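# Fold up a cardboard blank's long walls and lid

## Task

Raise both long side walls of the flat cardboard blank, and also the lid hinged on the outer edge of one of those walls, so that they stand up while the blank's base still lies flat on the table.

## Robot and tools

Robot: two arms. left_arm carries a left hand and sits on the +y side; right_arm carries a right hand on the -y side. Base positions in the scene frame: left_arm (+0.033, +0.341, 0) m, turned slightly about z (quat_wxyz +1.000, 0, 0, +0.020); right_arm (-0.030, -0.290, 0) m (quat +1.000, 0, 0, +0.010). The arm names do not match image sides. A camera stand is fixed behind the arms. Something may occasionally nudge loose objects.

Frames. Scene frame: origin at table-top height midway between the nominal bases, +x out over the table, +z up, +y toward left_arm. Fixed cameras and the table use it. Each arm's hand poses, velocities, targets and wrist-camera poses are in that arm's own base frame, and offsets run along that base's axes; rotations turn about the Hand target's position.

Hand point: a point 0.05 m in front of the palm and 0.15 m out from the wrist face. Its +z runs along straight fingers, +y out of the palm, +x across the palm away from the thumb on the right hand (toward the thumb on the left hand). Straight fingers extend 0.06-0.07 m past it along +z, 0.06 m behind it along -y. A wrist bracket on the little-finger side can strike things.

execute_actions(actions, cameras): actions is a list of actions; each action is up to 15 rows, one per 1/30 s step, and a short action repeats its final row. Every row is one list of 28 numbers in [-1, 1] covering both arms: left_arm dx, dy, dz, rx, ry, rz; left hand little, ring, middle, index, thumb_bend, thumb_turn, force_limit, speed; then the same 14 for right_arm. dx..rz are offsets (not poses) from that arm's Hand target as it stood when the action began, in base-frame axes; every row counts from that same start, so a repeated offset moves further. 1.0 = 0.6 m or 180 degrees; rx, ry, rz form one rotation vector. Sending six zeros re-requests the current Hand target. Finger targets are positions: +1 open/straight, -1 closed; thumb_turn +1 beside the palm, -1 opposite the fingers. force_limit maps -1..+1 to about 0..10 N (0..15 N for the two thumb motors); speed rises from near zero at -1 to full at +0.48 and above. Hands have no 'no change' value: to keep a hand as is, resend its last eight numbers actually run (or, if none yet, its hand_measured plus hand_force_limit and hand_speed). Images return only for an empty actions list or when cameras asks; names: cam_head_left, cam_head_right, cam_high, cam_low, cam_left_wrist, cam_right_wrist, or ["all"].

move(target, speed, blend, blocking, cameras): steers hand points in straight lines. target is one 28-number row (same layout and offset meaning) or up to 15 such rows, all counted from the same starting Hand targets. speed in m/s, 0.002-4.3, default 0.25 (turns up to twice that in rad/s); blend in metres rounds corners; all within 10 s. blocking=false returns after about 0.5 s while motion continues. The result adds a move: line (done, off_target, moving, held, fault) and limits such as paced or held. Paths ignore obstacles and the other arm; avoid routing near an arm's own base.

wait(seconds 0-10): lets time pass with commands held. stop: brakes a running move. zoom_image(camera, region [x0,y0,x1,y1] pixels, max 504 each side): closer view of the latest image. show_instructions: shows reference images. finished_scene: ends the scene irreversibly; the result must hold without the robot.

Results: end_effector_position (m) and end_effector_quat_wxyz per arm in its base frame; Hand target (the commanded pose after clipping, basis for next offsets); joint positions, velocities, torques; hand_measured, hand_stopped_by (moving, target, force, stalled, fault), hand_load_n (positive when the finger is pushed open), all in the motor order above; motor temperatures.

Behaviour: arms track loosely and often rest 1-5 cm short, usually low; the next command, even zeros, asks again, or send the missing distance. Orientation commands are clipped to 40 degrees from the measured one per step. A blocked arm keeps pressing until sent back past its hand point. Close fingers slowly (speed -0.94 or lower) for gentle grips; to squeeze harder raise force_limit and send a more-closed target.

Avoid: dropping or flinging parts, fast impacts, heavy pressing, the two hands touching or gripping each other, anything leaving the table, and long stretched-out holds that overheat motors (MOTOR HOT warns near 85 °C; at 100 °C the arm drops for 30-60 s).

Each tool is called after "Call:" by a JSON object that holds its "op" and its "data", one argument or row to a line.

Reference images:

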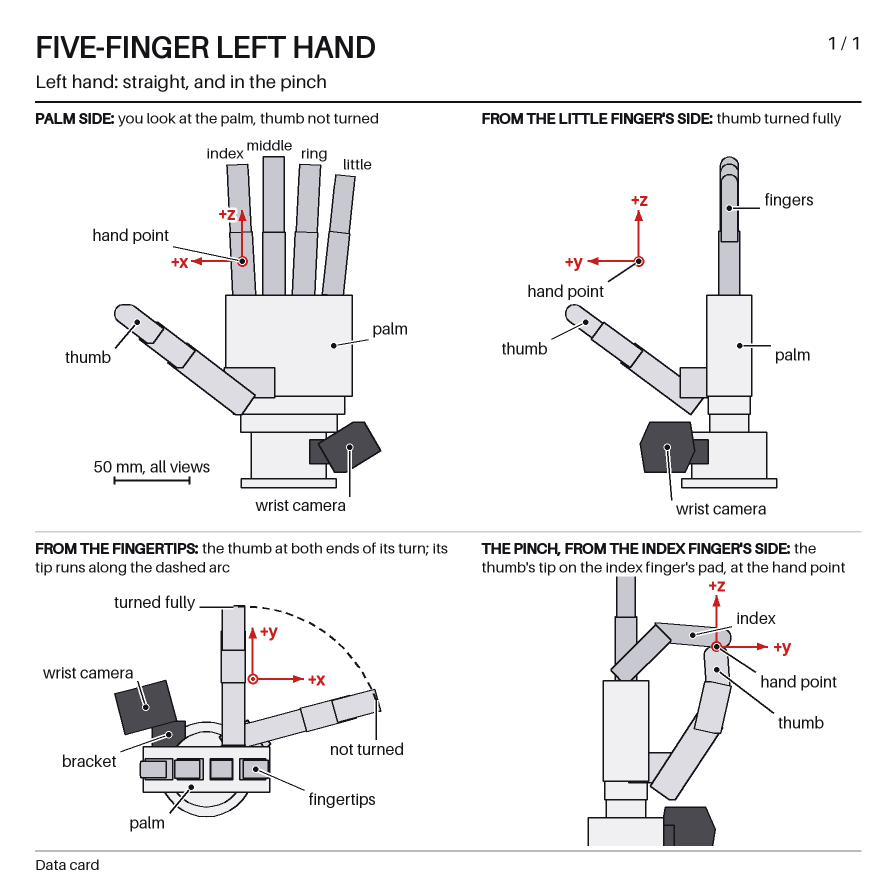

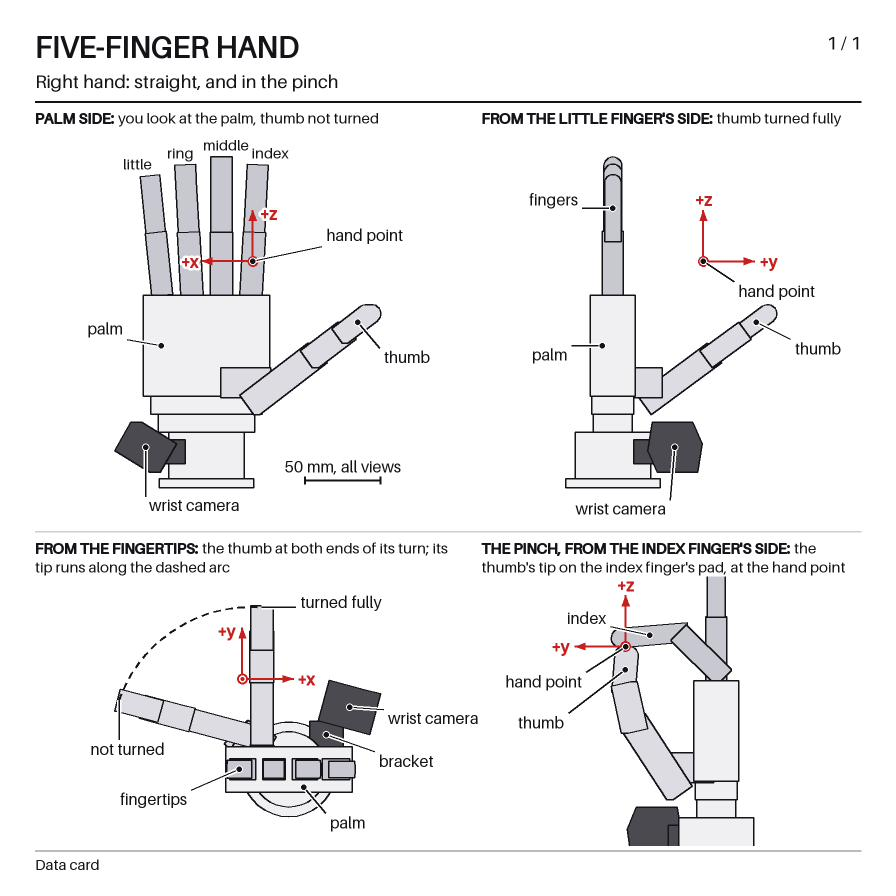

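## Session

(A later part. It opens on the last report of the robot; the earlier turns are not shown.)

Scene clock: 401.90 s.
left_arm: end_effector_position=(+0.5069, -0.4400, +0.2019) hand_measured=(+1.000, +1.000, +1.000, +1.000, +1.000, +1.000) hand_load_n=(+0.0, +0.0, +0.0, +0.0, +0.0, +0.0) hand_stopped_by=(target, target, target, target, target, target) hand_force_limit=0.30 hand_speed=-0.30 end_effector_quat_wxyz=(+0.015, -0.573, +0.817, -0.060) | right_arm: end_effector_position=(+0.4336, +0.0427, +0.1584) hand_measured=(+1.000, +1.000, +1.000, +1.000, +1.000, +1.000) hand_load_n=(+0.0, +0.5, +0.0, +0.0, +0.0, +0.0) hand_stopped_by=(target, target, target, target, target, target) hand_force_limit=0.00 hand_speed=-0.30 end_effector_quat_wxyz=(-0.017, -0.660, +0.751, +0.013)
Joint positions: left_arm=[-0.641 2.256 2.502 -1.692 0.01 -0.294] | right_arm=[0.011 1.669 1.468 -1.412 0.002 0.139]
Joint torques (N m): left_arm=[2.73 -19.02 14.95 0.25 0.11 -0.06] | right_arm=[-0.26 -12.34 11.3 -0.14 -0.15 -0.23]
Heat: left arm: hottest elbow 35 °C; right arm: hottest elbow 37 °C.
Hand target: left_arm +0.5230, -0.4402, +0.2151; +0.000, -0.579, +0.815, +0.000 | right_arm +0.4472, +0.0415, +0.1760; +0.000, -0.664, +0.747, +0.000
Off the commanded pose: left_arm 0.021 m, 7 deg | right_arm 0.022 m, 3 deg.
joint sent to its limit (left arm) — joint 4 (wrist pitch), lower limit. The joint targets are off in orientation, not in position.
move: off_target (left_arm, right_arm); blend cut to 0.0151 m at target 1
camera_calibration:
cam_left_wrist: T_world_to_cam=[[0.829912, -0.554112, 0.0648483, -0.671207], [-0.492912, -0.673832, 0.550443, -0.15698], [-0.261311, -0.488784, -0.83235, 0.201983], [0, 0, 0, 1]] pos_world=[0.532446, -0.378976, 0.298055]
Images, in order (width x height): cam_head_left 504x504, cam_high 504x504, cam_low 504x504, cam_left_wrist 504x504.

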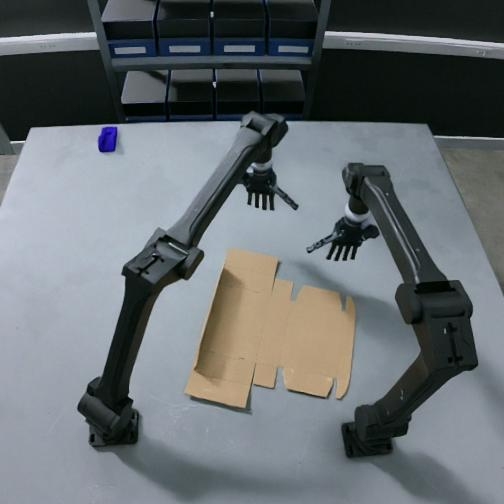

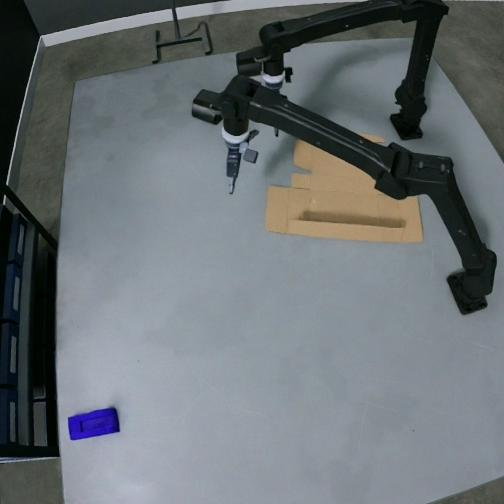

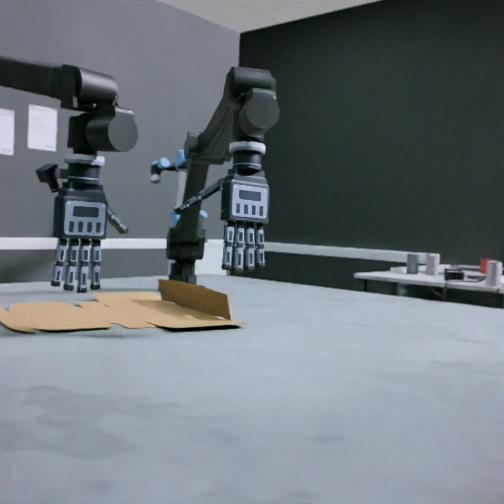

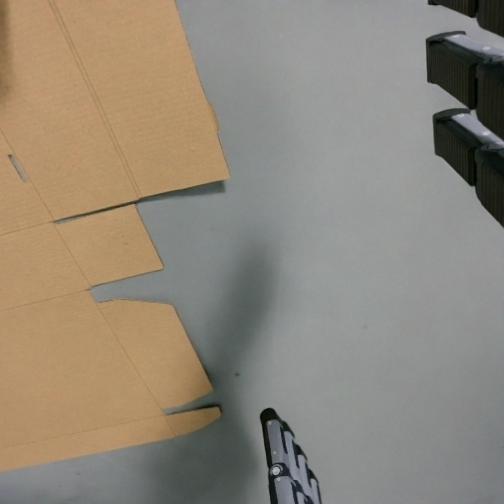

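Call:
{"op": "move", "data": {
  "target": [
    [-0.003, -0.035, -0.08, 0, 0, 0, 0.1, 0.1, 0.1, 0.1, 1, -1, 0.3, 0.0, 0, 0, 0, 0, 0, 0, 1, 1, 1, 1, 1, 1, 0, -0.3],
    [-0.003, -0.035, -0.21, 0, 0, 0, 0.1, 0.1, 0.1, 0.1, 1, -1, 0.3, 0.0, 0, 0, 0, 0, 0, 0, 1, 1, 1, 1, 1, 1, 0, -0.3]
  ],
  "speed": 0.2,
  "blend": [0.01, 0],
  "cameras": ["cam_head_left", "cam_high", "cam_left_wrist", "cam_low"]
}}

Scene clock: 405.57 s.
left_arm: end_effector_position=(+0.5149, -0.4452, +0.0675) hand_measured=(+0.100, +0.100, +0.100, +0.100, +1.000, -1.000) hand_load_n=(+0.0, +0.0, +0.0, +0.0, -0.5, +0.0) hand_stopped_by=(target, target, target, target, target, target) hand_force_limit=0.30 hand_speed=0.00 end_effector_quat_wxyz=(-0.011, -0.581, +0.813, +0.030) | right_arm: end_effector_position=(+0.4336, +0.0427, +0.1584) hand_measured=(+1.000, +1.000, +1.000, +1.000, +1.000, +1.000) hand_load_n=(+0.0, +0.0, +0.0, +0.0, -0.5, +0.0) hand_stopped_by=(target, target, target, target, target, target) hand_force_limit=0.00 hand_speed=-0.30 end_effector_quat_wxyz=(-0.017, -0.660, +0.751, +0.013)
Joint positions: left_arm=[-0.641 2.48 2.539 -1.693 0.003 -0.311] | right_arm=[0.011 1.669 1.468 -1.412 0.002 0.139]
Joint torques (N m): left_arm=[0.38 -22.01 13.74 0.14 -0.08 0.02] | right_arm=[-0.09 -12.34 11.26 -0.12 -0.15 -0.22]
Heat: left arm: hottest shoulder 35 °C; right arm: hottest elbow 37 °C.
Hand target: left_arm +0.5212, -0.4612, +0.0891; +0.000, -0.579, +0.815, +0.000 | right_arm +0.4472, +0.0415, +0.1760; +0.000, -0.664, +0.747, +0.000
Off the commanded pose: left_arm 0.028 m, 4 deg | right_arm 0.022 m, 3 deg.
move: off_target (left_arm, right_arm)
camera_calibration:
cam_left_wrist: T_world_to_cam=[[0.835448, -0.535981, -0.121457, -0.654271], [-0.400898, -0.745537, 0.532406, -0.160679], [-0.37591, -0.396106, -0.83773, 0.190277], [0, 0, 0, 1]] pos_world=[0.55372, -0.395099, 0.165481]
Images, in order (width x height): cam_head_left 504x504, cam_high 504x504, cam_low 504x504, cam_left_wrist 504x504.

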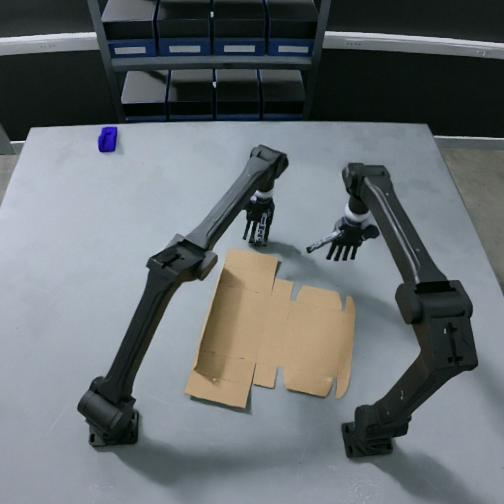

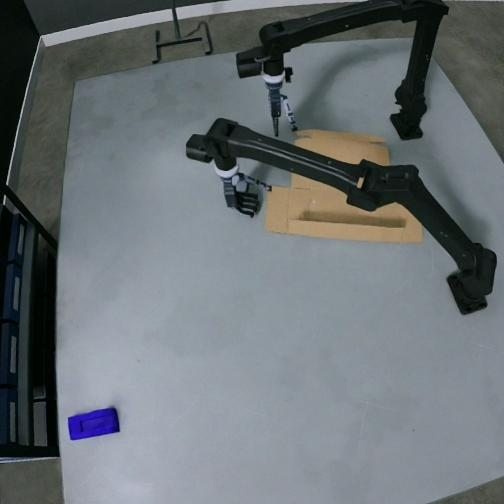

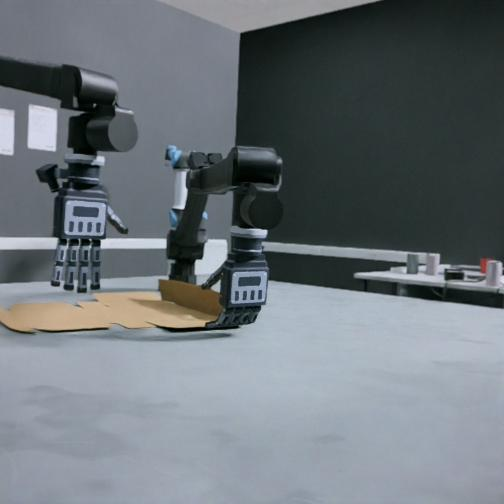

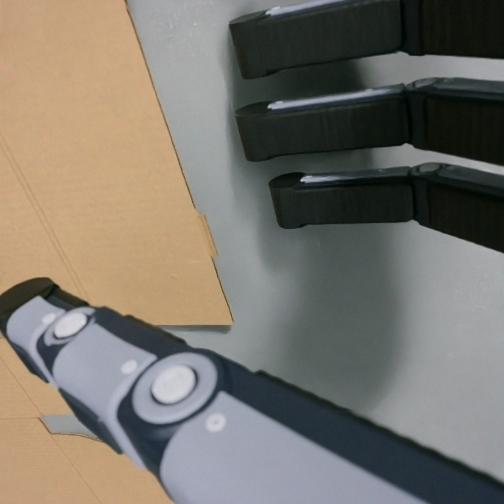

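Call:
{"op": "move", "data": {
  "target": [
    [0.0, 0.0, -0.045, 0, 0, 0, 0.1, 0.1, 0.1, 0.1, 1, -1, 0.3, 0.0, 0, 0, 0, 0, 0, 0, 1, 1, 1, 1, 1, 1, 0, -0.3]
  ],
  "speed": 0.1,
  "cameras": ["cam_low", "cam_left_wrist", "cam_right_wrist"]
}}

Call:
{"op": "zoom_image", "data": {
  "camera": "cam_low",
  "region": [100, 200, 300, 360]
}}

Scene clock: 407.43 s.
left_arm: end_effector_position=(+0.5246, -0.4524, +0.0571) hand_measured=(+0.100, +0.100, +0.100, +0.100, +1.000, -1.000) hand_load_n=(+0.0, +0.0, +0.0, +0.0, +0.0, +0.0) hand_stopped_by=(target, target, target, target, target, target) hand_force_limit=0.30 hand_speed=0.00 end_effector_quat_wxyz=(-0.004, -0.581, +0.814, +0.009) | right_arm: end_effector_position=(+0.4336, +0.0427, +0.1584) hand_measured=(+1.000, +1.000, +1.000, +1.000, +1.000, +1.000) hand_load_n=(+0.0, +0.0, +0.0, +0.0, +0.0, +0.0) hand_stopped_by=(target, target, target, target, target, target) hand_force_limit=0.00 hand_speed=-0.30 end_effector_quat_wxyz=(-0.017, -0.660, +0.751, +0.013)
Joint positions: left_arm=[-0.641 2.48 2.519 -1.628 0.003 -0.311] | right_arm=[0.011 1.669 1.468 -1.412 0.002 0.139]
Joint torques (N m): left_arm=[0.38 -22.36 8.81 0.9 -0.09 0.03] | right_arm=[-0.15 -12.28 11.23 -0.13 -0.14 -0.23]
Heat: left arm: hottest shoulder 35 °C; right arm: hottest elbow 37 °C.
Hand target: left_arm +0.5212, -0.4612, +0.0620; +0.000, -0.579, +0.815, +0.000 | right_arm +0.4472, +0.0415, +0.1760; +0.000, -0.664, +0.747, +0.000
Off the commanded pose: left_arm 0.011 m, 1 deg | right_arm 0.022 m, 3 deg.
move: off_target (left_arm, right_arm)
camera_calibration:
cam_left_wrist: T_world_to_cam=[[0.839032, -0.538535, -0.0774982, -0.673053], [-0.419977, -0.731599, 0.537012, -0.140626], [-0.345897, -0.418023, -0.840007, 0.156941], [0, 0, 0, 1]] pos_world=[0.559938, -0.399739, 0.155189]
cam_right_wrist: T_world_to_cam=[[-0.996631, -0.0818631, -0.00493296, 0.444643], [-0.0735556, 0.865652, 0.495213, -0.0807737], [-0.0362694, 0.493908, -0.868758, 0.244575], [0, 0, 0, 1]] pos_world=[0.446074, -0.0144756, 0.25467]
Images, in order (width x height): cam_low 504x504, cam_left_wrist 504x504, cam_right_wrist 504x504.

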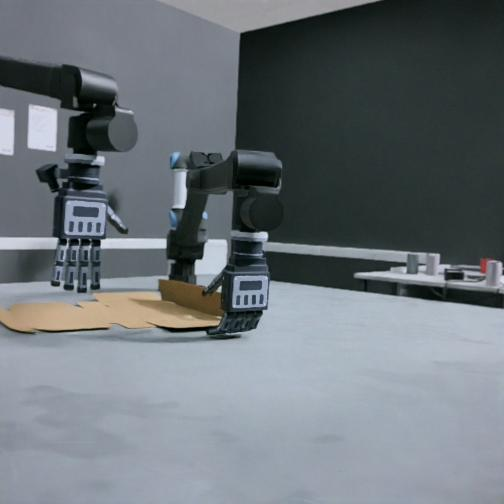

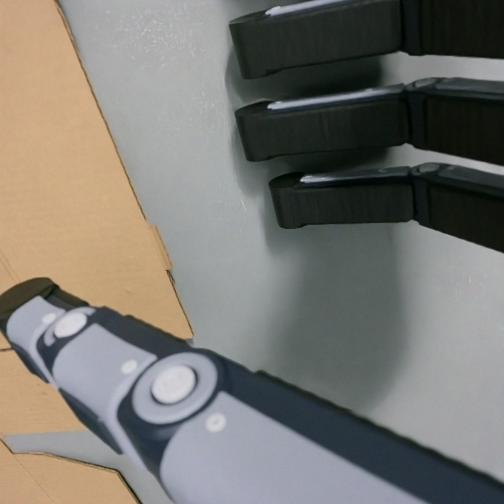

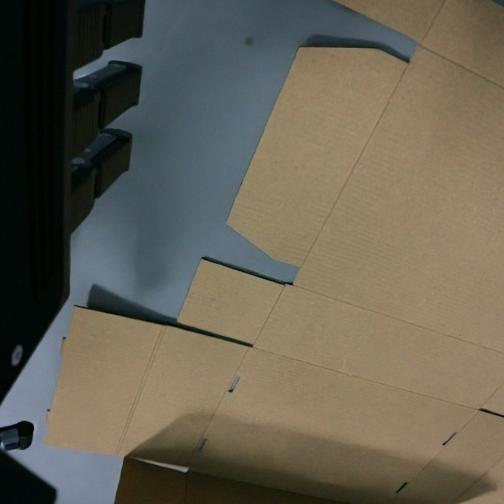

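Scaled by 2.520 from the camera's 504x504 image, which has a finer 720x720 frame.

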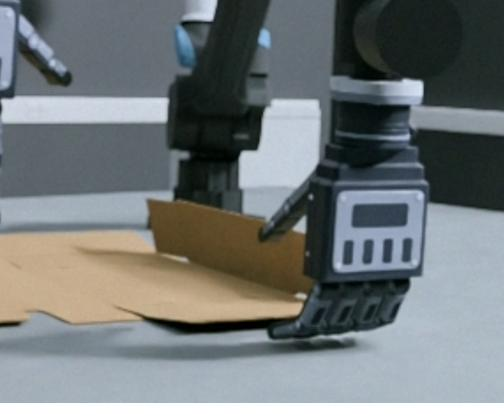

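Call:
{"op": "move", "data": {
  "target": [
    [0.0, 0.0, -0.020, 0, 0, 0, 0.1, 0.1, 0.1, 0.1, 1, -1, 0.3, 0.0, 0, 0, 0, 0, 0, 0, 1, 1, 1, 1, 1, 1, 0, -0.3],
    [-0.052, 0.022, -0.023, 0, 0, 0, 0.1, 0.1, 0.1, 0.1, 1, -1, 0.3, 0.0, 0, 0, 0, 0, 0, 0, 1, 1, 1, 1, 1, 1, 0, -0.3]
  ],
  "speed": 0.08,
  "cameras": ["cam_left_wrist", "cam_high"]
}}

Call:
{"op": "execute_actions", "data": {
  "actions": [],
  "cameras": ["cam_low"]
}}

Call:
{"op": "zoom_image", "data": {
  "camera": "cam_low",
  "region": [140, 250, 300, 360]
}}

Scene clock: 409.83 s.
left_arm: end_effector_position=(+0.5019, -0.4398, +0.0518) hand_measured=(+0.100, +0.100, +0.100, +0.100, +1.000, -1.000) hand_load_n=(+0.5, +0.5, -4.0, +0.0, +0.0, +0.0) hand_stopped_by=(target, target, target, target, target, target) hand_force_limit=0.30 hand_speed=0.00 end_effector_quat_wxyz=(+0.000, -0.582, +0.813, -0.003) | right_arm: end_effector_position=(+0.4336, +0.0427, +0.1584) hand_measured=(+1.000, +1.000, +1.000, +1.000, +1.000, +1.000) hand_load_n=(+0.0, +0.0, +0.0, +0.0, +0.0, +0.5) hand_stopped_by=(target, target, target, target, target, target) hand_force_limit=0.00 hand_speed=-0.30 end_effector_quat_wxyz=(-0.017, -0.660, +0.751, +0.013)
Joint positions: left_arm=[-0.646 2.33 2.229 -1.465 0.002 -0.318] | right_arm=[0.011 1.669 1.468 -1.412 0.002 0.139]
Joint torques (N m): left_arm=[-0.21 -21.07 7.15 0.79 -0.06 -0.02] | right_arm=[-0.15 -12.22 11.26 -0.1 -0.15 -0.23]
Heat: left arm: hottest shoulder 36 °C; right arm: hottest elbow 38 °C.
Hand target: left_arm +0.4899, -0.4480, +0.0483; +0.000, -0.579, +0.815, +0.000 | right_arm +0.4472, +0.0415, +0.1760; +0.000, -0.664, +0.747, +0.000
Off the commanded pose: left_arm 0.015 m, 1 deg | right_arm 0.022 m, 3 deg.
move: off_target (left_arm, right_arm)
camera_calibration:
cam_left_wrist: T_world_to_cam=[[0.841146, -0.538153, -0.0535171, -0.649728], [-0.429469, -0.724838, 0.538671, -0.130362], [-0.328679, -0.430117, -0.840815, 0.135872], [0, 0, 0, 1]] pos_world=[0.535188, -0.385704, 0.149694]
Images, in order (width x height): cam_high 504x504, cam_left_wrist 504x504.

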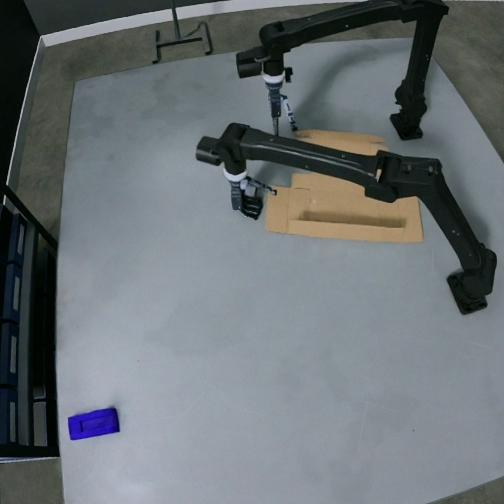

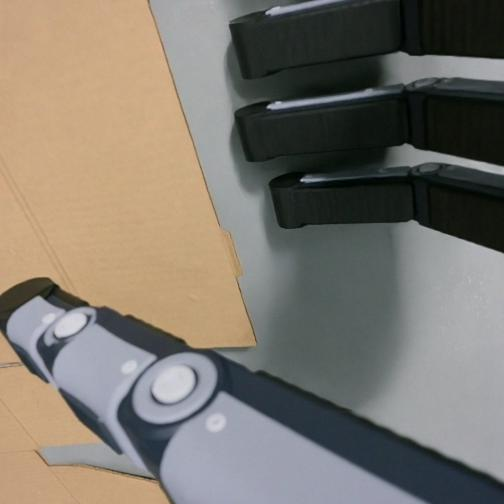

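Scene clock: 409.83 s.
left_arm: end_effector_position=(+0.5019, -0.4398, +0.0518) hand_measured=(+0.100, +0.100, +0.100, +0.100, +1.000, -1.000) hand_load_n=(+0.5, +0.5, -4.0, +0.0, +0.0, +0.0) hand_stopped_by=(target, target, target, target, target, target) hand_force_limit=0.30 hand_speed=0.00 end_effector_quat_wxyz=(+0.000, -0.582, +0.813, -0.003) | right_arm: end_effector_position=(+0.4336, +0.0427, +0.1584) hand_measured=(+1.000, +1.000, +1.000, +1.000, +1.000, +1.000) hand_load_n=(+0.0, +0.0, +0.0, +0.0, +0.0, +0.5) hand_stopped_by=(target, target, target, target, target, target) hand_force_limit=0.00 hand_speed=-0.30 end_effector_quat_wxyz=(-0.017, -0.660, +0.751, +0.013)
Joint positions: left_arm=[-0.646 2.33 2.229 -1.465 0.002 -0.318] | right_arm=[0.011 1.669 1.468 -1.412 0.002 0.139]
Joint velocities: within noise
Joint torques (N m): left_arm=[-0.21 -21.07 7.15 0.79 -0.06 -0.02] | right_arm=[-0.15 -12.22 11.26 -0.1 -0.15 -0.23]
Motor temperatures (°C): left_arm=[32 36 35 27 26 25] | right_arm=[26 34 38 29 28 28]
Heat: left arm: hottest shoulder 36 °C; right arm: hottest elbow 38 °C.
Hand target: left_arm +0.4899, -0.4480, +0.0483; +0.000, -0.579, +0.815, +0.000 | right_arm +0.4472, +0.0415, +0.1760; +0.000, -0.664, +0.747, +0.000
Off the commanded pose: left_arm 0.015 m, 1 deg | right_arm 0.022 m, 3 deg.
Images, in order (width x height): cam_low 504x504.

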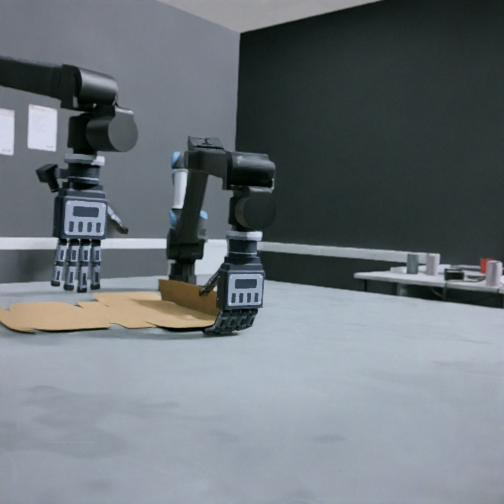

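Scaled by 3.150 from the camera's 504x504 image, which has a finer 720x720 frame.

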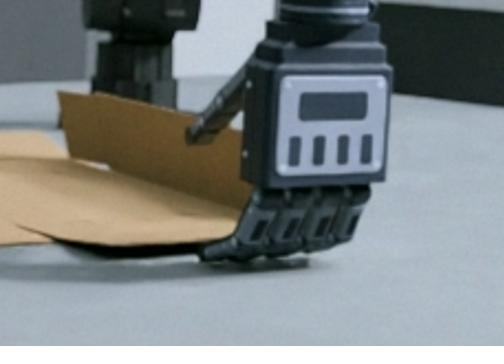

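Call:
{"op": "move", "data": {
  "target": [
    [-0.035, 0.013, -0.004, 0, 0, 0, 0.1, 0.1, 0.1, 0.1, 1, -1, 0.3, 0.0, 0, 0, 0, 0, 0, 0, 1, 1, 1, 1, 1, 1, 0, -0.3]
  ],
  "speed": 0.06,
  "cameras": ["cam_low", "cam_left_wrist", "cam_head_left"]
}}

Call:
{"op": "zoom_image", "data": {
  "camera": "cam_low",
  "region": [140, 250, 300, 360]
}}

Scene clock: 412.40 s.
left_arm: end_effector_position=(+0.4846, -0.4323, +0.0509) hand_measured=(+0.100, +0.100, +0.100, +0.100, +1.000, -1.000) hand_load_n=(+0.0, +0.0, -3.5, +0.0, +0.0, +0.0) hand_stopped_by=(target, target, target, target, target, target) hand_force_limit=0.30 hand_speed=0.00 end_effector_quat_wxyz=(+0.002, -0.583, +0.813, -0.007) | right_arm: end_effector_position=(+0.4336, +0.0427, +0.1584) hand_measured=(+1.000, +1.000, +1.000, +1.000, +1.000, +1.000) hand_load_n=(+0.0, +0.0, +0.0, +0.0, +0.0, +0.0) hand_stopped_by=(target, target, target, target, target, target) hand_force_limit=0.00 hand_speed=-0.30 end_effector_quat_wxyz=(-0.017, -0.660, +0.751, +0.013)
Joint positions: left_arm=[-0.653 2.255 2.094 -1.396 0 -0.326] | right_arm=[0.011 1.669 1.468 -1.412 0.002 0.139]
Joint torques (N m): left_arm=[-0.56 -20.31 6.89 0.59 0.01 -0.03] | right_arm=[-0.15 -12.28 11.26 -0.16 -0.15 -0.22]
Heat: left arm: hottest shoulder 36 °C; right arm: hottest elbow 38 °C.
Hand target: left_arm +0.4690, -0.4403, +0.0458; +0.000, -0.579, +0.815, +0.000 | right_arm +0.4472, +0.0415, +0.1760; +0.000, -0.664, +0.747, +0.000
Off the commanded pose: left_arm 0.018 m, 1 deg | right_arm 0.022 m, 3 deg.
move: off_target (left_arm, right_arm)
camera_calibration:
cam_left_wrist: T_world_to_cam=[[0.84255, -0.53679, -0.0443414, -0.631763], [-0.432597, -0.723451, 0.538031, -0.129735], [-0.320889, -0.434136, -0.841758, 0.12713], [0, 0, 0, 1]] pos_world=[0.516963, -0.37779, 0.148801]
Images, in order (width x height): cam_head_left 504x504, cam_low 504x504, cam_left_wrist 504x504.

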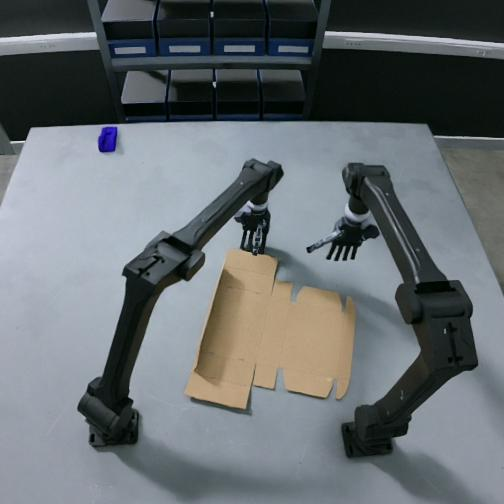

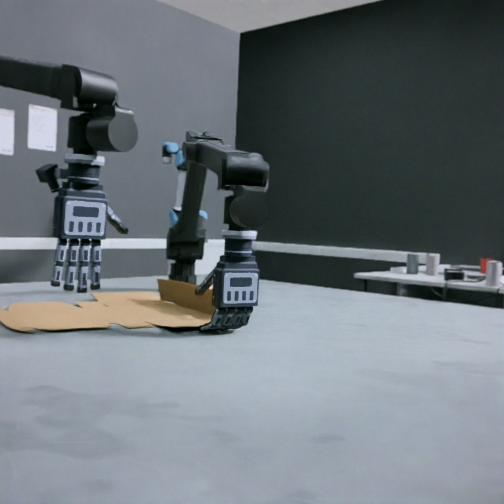

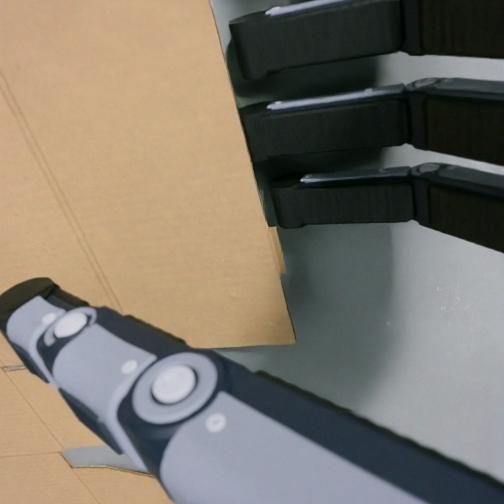

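Scaled by 3.150 from the camera's 504x504 image, which has a finer 720x720 frame.

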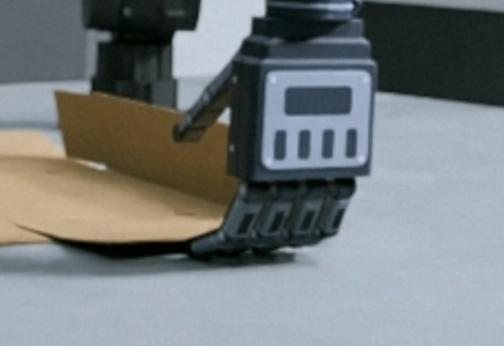

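Call:
{"op": "move", "data": {
  "target": [
    [-0.055, 0.020, -0.002, 0, 0, 0, 0.1, 0.1, 0.1, 0.1, 1, -1, 0.3, 0.0, 0, 0, 0, 0, 0, 0, 1, 1, 1, 1, 1, 1, 0, -0.3]
  ],
  "speed": 0.06,
  "cameras": ["cam_low", "cam_left_wrist", "cam_head_left"]
}}

Call:
{"op": "zoom_image", "data": {
  "camera": "cam_low",
  "region": [140, 250, 300, 360]
}}

Scene clock: 413.67 s.
left_arm: end_effector_position=(+0.4519, -0.4209, +0.0493) hand_measured=(+0.100, +0.100, +0.100, +0.100, +1.000, -1.000) hand_load_n=(+0.0, +0.0, -3.5, +0.0, +0.0, +0.0) hand_stopped_by=(target, target, target, target, target, target) hand_force_limit=0.30 hand_speed=0.00 end_effector_quat_wxyz=(+0.003, -0.583, +0.813, -0.006) | right_arm: end_effector_position=(+0.4336, +0.0427, +0.1584) hand_measured=(+1.000, +1.000, +1.000, +1.000, +1.000, +1.000) hand_load_n=(+0.0, +0.0, +0.0, +0.0, +0.0, +0.0) hand_stopped_by=(target, target, target, target, target, target) hand_force_limit=0.00 hand_speed=-0.30 end_effector_quat_wxyz=(-0.017, -0.660, +0.751, +0.013)
Joint positions: left_arm=[-0.67 2.155 1.916 -1.319 -0.002 -0.343] | right_arm=[0.011 1.669 1.468 -1.412 0.002 0.139]
Joint torques (N m): left_arm=[-0.5 -19.14 6.78 0.64 0.05 -0.05] | right_arm=[-0.09 -12.28 11.28 -0.12 -0.15 -0.22]
Heat: left arm: hottest shoulder 36 °C; right arm: hottest elbow 38 °C.
Hand target: left_arm +0.4359, -0.4282, +0.0445; +0.000, -0.579, +0.815, +0.001 | right_arm +0.4472, +0.0415, +0.1760; +0.000, -0.664, +0.747, +0.000
Off the commanded pose: left_arm 0.018 m, 1 deg | right_arm 0.022 m, 3 deg.
move: off_target (left_arm, right_arm)
camera_calibration:
cam_left_wrist: T_world_to_cam=[[0.842392, -0.536928, -0.045658, -0.598129], [-0.432603, -0.724362, 0.5368, -0.135138], [-0.321296, -0.432444, -0.842473, 0.121278], [0, 0, 0, 1]] pos_world=[0.484364, -0.366595, 0.147406]
Images, in order (width x height): cam_head_left 504x504, cam_low 504x504, cam_left_wrist 504x504.

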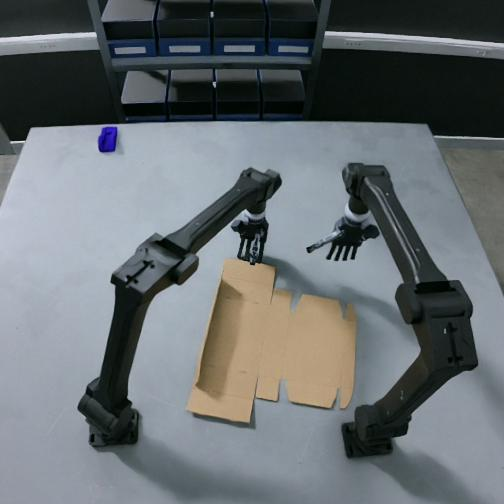

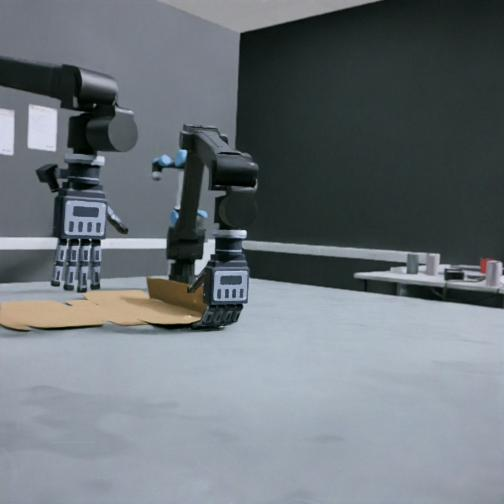

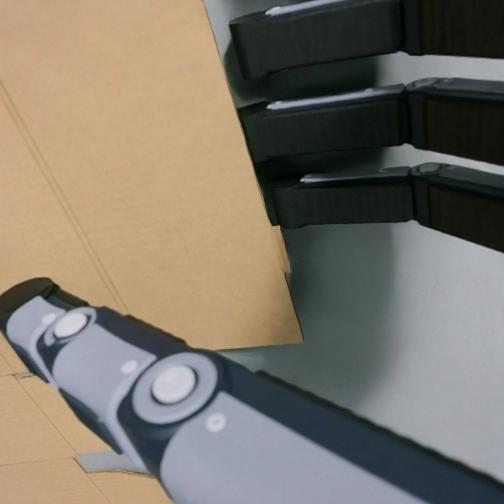

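Scaled by 3.150 from the camera's 504x504 image, which has a finer 720x720 frame.

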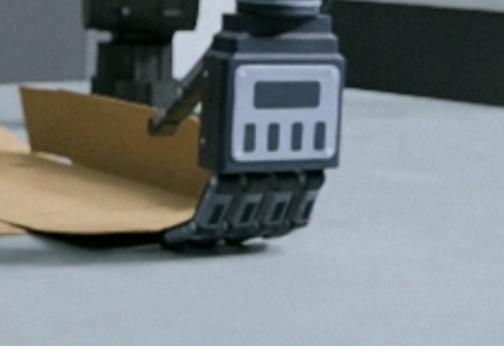

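Call:
{"op": "move", "data": {
  "target": [
    [0.025, 0.012, 0.055, 0, 0, 0, 0.1, 0.1, 0.1, 0.1, 1, -1, 0.3, 0.0, 0, 0, 0, 0, 0, 0, 1, 1, 1, 1, 1, 1, 0, -0.3]
  ],
  "speed": 0.06,
  "cameras": ["cam_low", "cam_left_wrist"]
}}

Call:
{"op": "zoom_image", "data": {
  "camera": "cam_low",
  "region": [140, 250, 300, 360]
}}

Scene clock: 415.37 s.
left_arm: end_effector_position=(+0.4378, -0.4098, +0.0531) hand_measured=(+0.100, +0.100, +0.100, +0.100, +1.000, -1.000) hand_load_n=(+0.0, +0.0, +0.5, +0.0, +0.0, +0.0) hand_stopped_by=(target, target, target, target, target, target) hand_force_limit=0.30 hand_speed=0.00 end_effector_quat_wxyz=(-0.007, -0.582, +0.813, +0.026) | right_arm: end_effector_position=(+0.4336, +0.0427, +0.1584) hand_measured=(+1.000, +1.000, +1.000, +1.000, +1.000, +1.000) hand_load_n=(+0.0, +0.0, +0.0, +0.0, +0.0, +0.0) hand_stopped_by=(target, target, target, target, target, target) hand_force_limit=0.00 hand_speed=-0.30 end_effector_quat_wxyz=(-0.017, -0.660, +0.751, +0.013)
Joint positions: left_arm=[-0.67 2.155 1.916 -1.386 -0.002 -0.343] | right_arm=[0.011 1.669 1.468 -1.412 0.002 0.139]
Joint torques (N m): left_arm=[1.38 -19.31 13.48 -0.21 0.05 0.16] | right_arm=[-0.15 -12.45 11.26 -0.14 -0.15 -0.23]
Heat: left arm: hottest shoulder 36 °C; right arm: hottest elbow 38 °C.
Hand target: left_arm +0.4509, -0.4211, +0.0777; +0.000, -0.579, +0.815, +0.000 | right_arm +0.4472, +0.0415, +0.1760; +0.000, -0.664, +0.747, +0.000
Off the commanded pose: left_arm 0.030 m, 3 deg | right_arm 0.022 m, 3 deg.
move: off_target (left_arm, right_arm)
camera_calibration:
cam_left_wrist: T_world_to_cam=[[0.838233, -0.533721, -0.11184, -0.573491], [-0.404784, -0.746418, 0.528214, -0.155891], [-0.365398, -0.397495, -0.841713, 0.158373], [0, 0, 0, 1]] pos_world=[0.475485, -0.359491, 0.151509]
Images, in order (width x height): cam_low 504x504, cam_left_wrist 504x504.

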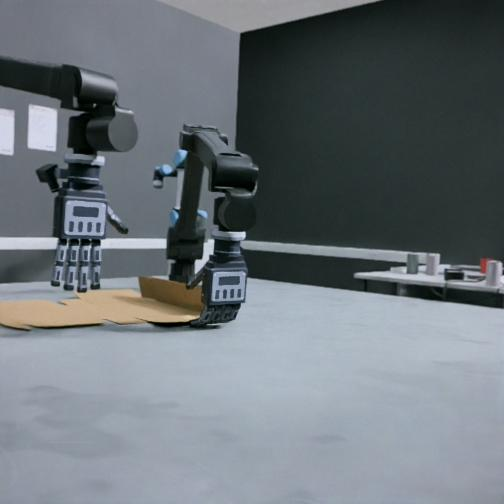

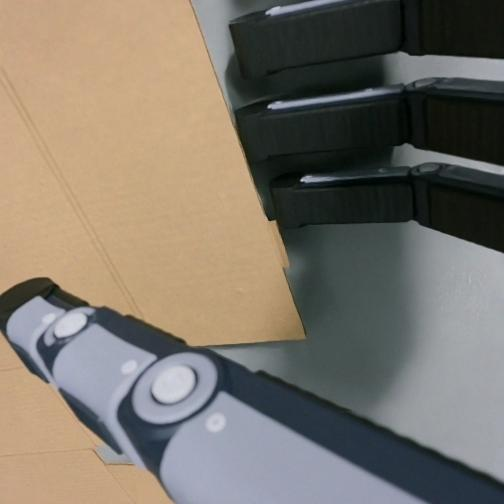

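Scaled by 3.150 from the camera's 504x504 image, which has a finer 720x720 frame.

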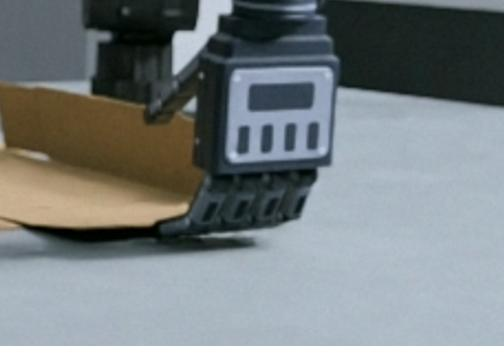

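Call:
{"op": "move", "data": {
  "target": [
    [-0.005, 0.005, 0.03, 0, 0, 0, 0.1, 0.1, 0.1, 0.1, 1, -1, 0.3, 0.0, 0, 0, 0, 0, 0, 0, 1, 1, 1, 1, 1, 1, 0, -0.3]
  ],
  "speed": 0.06,
  "cameras": ["cam_low", "cam_left_wrist"]
}}

Call:
{"op": "zoom_image", "data": {
  "camera": "cam_low",
  "region": [140, 250, 300, 360]
}}

Scene clock: 416.53 s.
left_arm: end_effector_position=(+0.4315, -0.4048, +0.0550) hand_measured=(+0.100, +0.100, +0.100, +0.100, +1.000, -1.000) hand_load_n=(+0.0, +0.0, +0.5, +0.5, +0.0, +0.0) hand_stopped_by=(target, target, target, target, target, target) hand_force_limit=0.30 hand_speed=0.00 end_effector_quat_wxyz=(-0.011, -0.582, +0.812, +0.041) | right_arm: end_effector_position=(+0.4336, +0.0427, +0.1584) hand_measured=(+1.000, +1.000, +1.000, +1.000, +1.000, +1.000) hand_load_n=(+0.0, +0.0, +0.0, +0.0, +0.0, +0.0) hand_stopped_by=(target, target, target, target, target, target) hand_force_limit=0.00 hand_speed=-0.30 end_effector_quat_wxyz=(-0.017, -0.660, +0.751, +0.013)
Joint positions: left_arm=[-0.67 2.155 1.916 -1.416 -0.002 -0.343] | right_arm=[0.011 1.669 1.468 -1.412 0.002 0.139]
Joint torques (N m): left_arm=[1.44 -21.01 13.9 -0.27 0.05 0.18] | right_arm=[-0.09 -12.28 11.23 -0.16 -0.14 -0.22]
Heat: left arm: hottest shoulder 36 °C; right arm: hottest elbow 38 °C.
Hand target: left_arm +0.4479, -0.4180, +0.0957; +0.000, -0.579, +0.815, +0.000 | right_arm +0.4472, +0.0415, +0.1760; +0.000, -0.664, +0.747, +0.000
Off the commanded pose: left_arm 0.046 m, 5 deg | right_arm 0.022 m, 3 deg.
move: off_target (left_arm, right_arm)
camera_calibration:
cam_left_wrist: T_world_to_cam=[[0.835232, -0.531254, -0.141975, -0.561325], [-0.392125, -0.756407, 0.523534, -0.165112], [-0.38552, -0.3816, -0.840093, 0.174694], [0, 0, 0, 1]] pos_world=[0.471441, -0.356435, 0.153507]
Images, in order (width x height): cam_low 504x504, cam_left_wrist 504x504.

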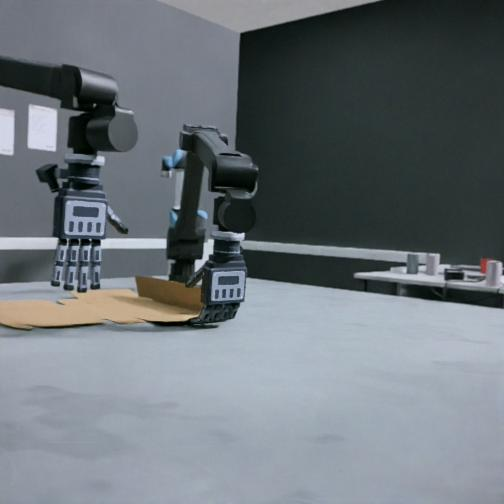

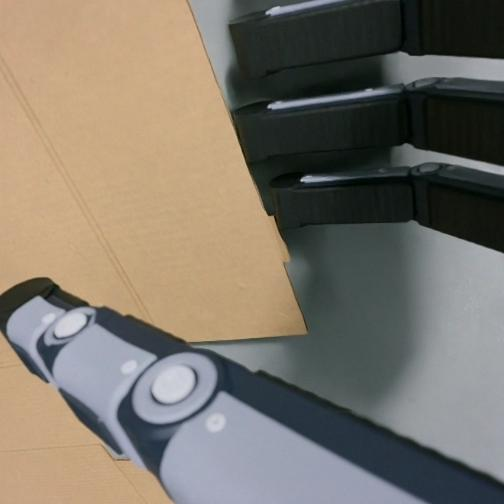

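Scaled by 3.150 from the camera's 504x504 image, which has a finer 720x720 frame.

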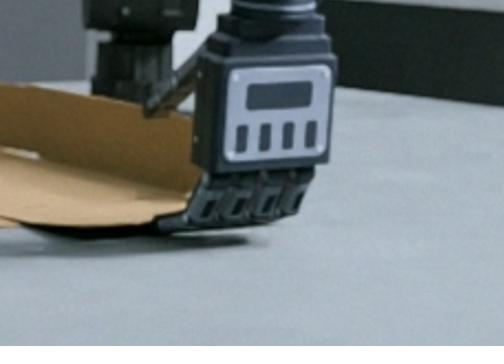

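Call:
{"op": "move", "data": {
  "target": [
    [-0.0, 0.0, 0.04, 0, 0, 0, 0.1, 0.1, 0.1, 0.1, 1, -1, 0.3, 0.0, 0, 0, 0, 0, 0, 0, 1, 1, 1, 1, 1, 1, 0, -0.3]
  ],
  "speed": 0.06,
  "cameras": ["cam_low", "cam_left_wrist"]
}}

Call:
{"op": "zoom_image", "data": {
  "camera": "cam_low",
  "region": [140, 250, 300, 360]
}}

Scene clock: 417.87 s.
left_arm: end_effector_position=(+0.4330, -0.4060, +0.0786) hand_measured=(+0.100, +0.100, +0.100, +0.100, +1.000, -1.000) hand_load_n=(+0.0, +0.0, +0.0, +0.0, +0.0, +0.0) hand_stopped_by=(target, target, target, target, target, target) hand_force_limit=0.30 hand_speed=0.00 end_effector_quat_wxyz=(-0.011, -0.582, +0.812, +0.041) | right_arm: end_effector_position=(+0.4336, +0.0427, +0.1584) hand_measured=(+1.000, +1.000, +1.000, +1.000, +1.000, +1.000) hand_load_n=(+0.0, +0.0, +0.0, +0.0, +0.0, +0.5) hand_stopped_by=(target, target, target, target, target, target) hand_force_limit=0.00 hand_speed=-0.30 end_effector_quat_wxyz=(-0.017, -0.660, +0.751, +0.013)
Joint positions: left_arm=[-0.67 2.147 1.964 -1.474 -0.002 -0.343] | right_arm=[0.011 1.669 1.468 -1.412 0.002 0.139]
Joint torques (N m): left_arm=[1.44 -21.6 14.04 -0.28 0.04 0.18] | right_arm=[-0.15 -12.28 11.26 -0.12 -0.15 -0.22]
Heat: left arm: hottest shoulder 36 °C; right arm: hottest elbow 38 °C.
Hand target: left_arm +0.4479, -0.4180, +0.1196; +0.000, -0.579, +0.815, +0.001 | right_arm +0.4472, +0.0415, +0.1760; +0.000, -0.664, +0.747, +0.000
Off the commanded pose: left_arm 0.045 m, 5 deg | right_arm 0.022 m, 3 deg.
move: off_target (left_arm, right_arm)
camera_calibration:
cam_left_wrist: T_world_to_cam=[[0.835071, -0.531201, -0.143117, -0.559668], [-0.391679, -0.756745, 0.523378, -0.178], [-0.386322, -0.381002, -0.839996, 0.195172], [0, 0, 0, 1]] pos_world=[0.473043, -0.357636, 0.177007]
Images, in order (width x height): cam_low 504x504, cam_left_wrist 504x504.

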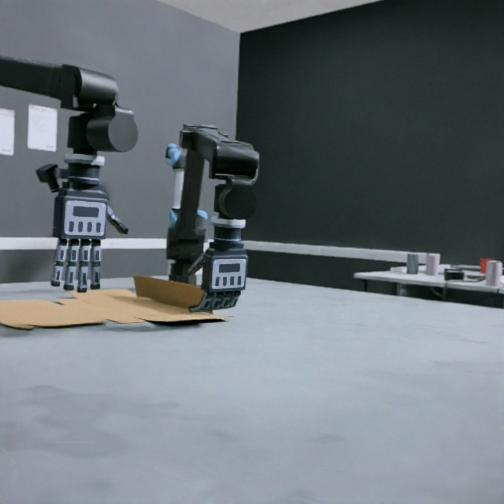

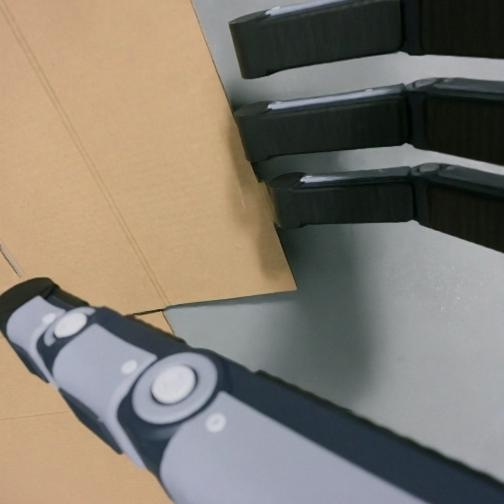

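Scaled by 3.150 from the camera's 504x504 image, which has a finer 720x720 frame.

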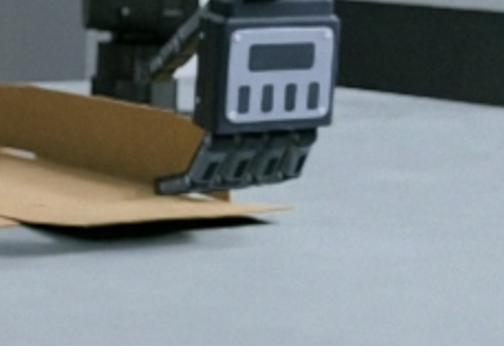

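Call:
{"op": "move", "data": {
  "target": [
    [0.02, -0.015, 0.0, 0, 0, 0.034, 0.3, 0.3, 0.3, 0.3, 1, -1, 0.3, 0.0, 0, 0, 0, 0, 0, 0, 1, 1, 1, 1, 1, 1, 0, -0.3],
    [0.02, -0.0167, -0.066, 0, 0, 0.034, 0.3, 0.3, 0.3, 0.3, 1, -1, 0.3, 0.0, 0, 0, 0, 0, 0, 0, 1, 1, 1, 1, 1, 1, 0, -0.3]
  ],
  "speed": 0.1,
  "cameras": ["cam_low", "cam_left_wrist"]
}}

Call:
{"op": "zoom_image", "data": {
  "camera": "cam_low",
  "region": [140, 250, 300, 360]
}}

Scene clock: 421.37 s.
left_arm: end_effector_position=(+0.4569, -0.4296, +0.0942) hand_measured=(+0.300, +0.300, +0.300, +0.300, +1.000, -1.000) hand_load_n=(+0.0, +0.0, +0.0, +0.0, +0.0, +0.0) hand_stopped_by=(target, target, target, target, target, target) hand_force_limit=0.30 hand_speed=0.00 end_effector_quat_wxyz=(+0.002, -0.614, +0.790, -0.006) | right_arm: end_effector_position=(+0.4336, +0.0427, +0.1584) hand_measured=(+1.000, +1.000, +1.000, +1.000, +1.000, +1.000) hand_load_n=(+0.0, +0.0, +0.0, +0.0, +0.0, +0.0) hand_stopped_by=(target, target, target, target, target, target) hand_force_limit=0.00 hand_speed=-0.30 end_effector_quat_wxyz=(-0.017, -0.660, +0.751, +0.013)
Joint positions: left_arm=[-0.67 2.147 2.02 -1.432 0 -0.42] | right_arm=[0.011 1.669 1.468 -1.412 0.002 0.139]
Joint torques (N m): left_arm=[1.85 -17.55 8.53 0.88 0.03 -0.04] | right_arm=[-0.15 -12.28 11.23 -0.12 -0.14 -0.22]
Heat: left arm: hottest shoulder 36 °C; right arm: hottest elbow 39 °C.
Hand target: left_arm +0.4599, -0.4281, +0.0799; +0.000, -0.622, +0.783, +0.000 | right_arm +0.4472, +0.0415, +0.1760; +0.000, -0.664, +0.747, +0.000
Off the commanded pose: left_arm 0.015 m, 1 deg | right_arm 0.022 m, 3 deg.
move: off_target (left_arm, right_arm)
camera_calibration:
cam_left_wrist: T_world_to_cam=[[0.88132, -0.47029, -0.0458602, -0.594092], [-0.374687, -0.75468, 0.538579, -0.202937], [-0.287898, -0.457477, -0.841326, 0.130799], [0, 0, 0, 1]] pos_world=[0.485204, -0.37271, 0.192098]
Images, in order (width x height): cam_low 504x504, cam_left_wrist 504x504.

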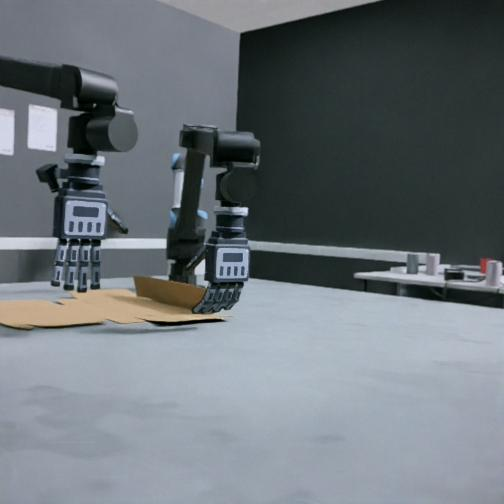

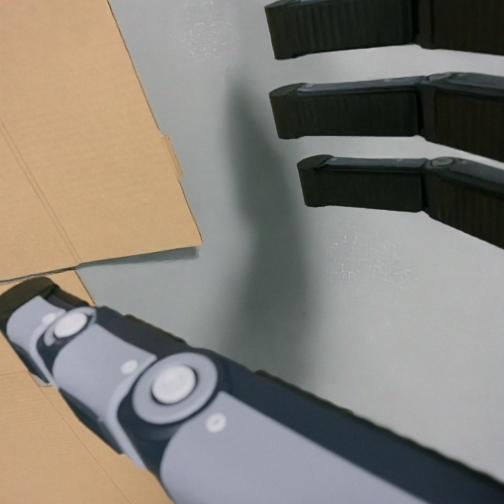

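Scaled by 3.150 from the camera's 504x504 image, which has a finer 720x720 frame.

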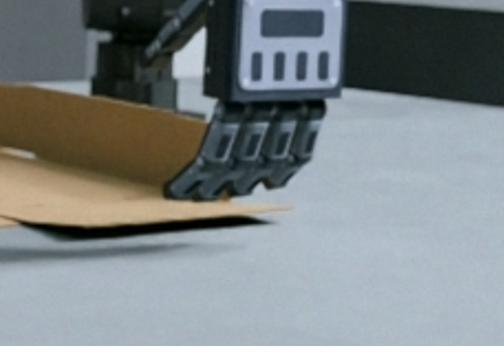

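Call:
{"op": "move", "data": {
  "target": [
    [0.0, 0.0, -0.03, 0, 0, 0, 0.3, 0.3, 0.3, 0.3, 1, -1, 0.3, 0.0, 0, 0, 0, 0, 0, 0, 1, 1, 1, 1, 1, 1, 0, -0.3],
    [0.0, 0.0, -0.05, 0, 0, 0, 0.3, 0.3, 0.3, 0.3, 1, -1, 0.3, 0.0, 0, 0, 0, 0, 0, 0, 1, 1, 1, 1, 1, 1, 0, -0.3]
  ],
  "speed": 0.05,
  "cameras": ["cam_low", "cam_left_wrist"]
}}

Call:
{"op": "zoom_image", "data": {
  "camera": "cam_low",
  "region": [140, 250, 300, 360]
}}

Scene clock: 423.30 s.
left_arm: end_effector_position=(+0.4571, -0.4297, +0.0646) hand_measured=(+0.300, +0.300, +0.300, +0.300, +1.000, -1.000) hand_load_n=(+0.0, +0.0, -1.0, +0.0, +0.0, +0.0) hand_stopped_by=(target, target, target, target, target, target) hand_force_limit=0.30 hand_speed=0.00 end_effector_quat_wxyz=(+0.002, -0.614, +0.789, -0.006) | right_arm: end_effector_position=(+0.4336, +0.0427, +0.1584) hand_measured=(+1.000, +1.000, +1.000, +1.000, +1.000, +1.000) hand_load_n=(-0.5, +0.0, +0.0, -0.5, +0.0, +0.0) hand_stopped_by=(target, target, target, target, target, target) hand_force_limit=0.00 hand_speed=-0.30 end_effector_quat_wxyz=(-0.017, -0.660, +0.751, +0.013)
Joint positions: left_arm=[-0.67 2.162 1.968 -1.364 0 -0.421] | right_arm=[0.011 1.669 1.468 -1.412 0.002 0.139]
Joint torques (N m): left_arm=[1.96 -17.67 8.58 0.87 0.03 -0.04] | right_arm=[-0.21 -12.22 11.26 -0.13 -0.14 -0.22]
Heat: left arm: hottest shoulder 36 °C; right arm: hottest elbow 39 °C.
Hand target: left_arm +0.4599, -0.4281, +0.0501; +0.000, -0.622, +0.783, +0.000 | right_arm +0.4472, +0.0415, +0.1760; +0.000, -0.664, +0.747, +0.000
Off the commanded pose: left_arm 0.015 m, 1 deg | right_arm 0.022 m, 3 deg.
move: off_target (left_arm, right_arm)
camera_calibration:
cam_left_wrist: T_world_to_cam=[[0.881481, -0.469948, -0.0462622, -0.59547], [-0.374227, -0.754948, 0.538523, -0.187348], [-0.288004, -0.457385, -0.84134, 0.105967], [0, 0, 0, 1]] pos_world=[0.485304, -0.37281, 0.162498]
Images, in order (width x height): cam_low 504x504, cam_left_wrist 504x504.

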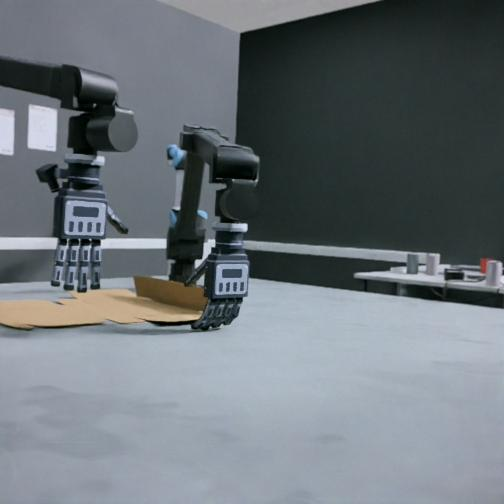

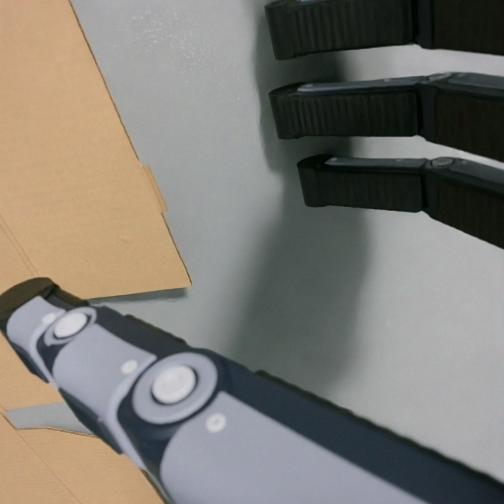

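Scaled by 3.150 from the camera's 504x504 image, which has a finer 720x720 frame.

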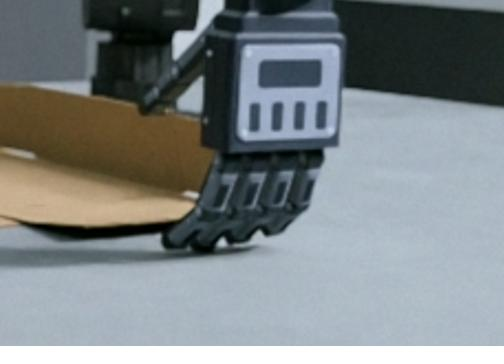

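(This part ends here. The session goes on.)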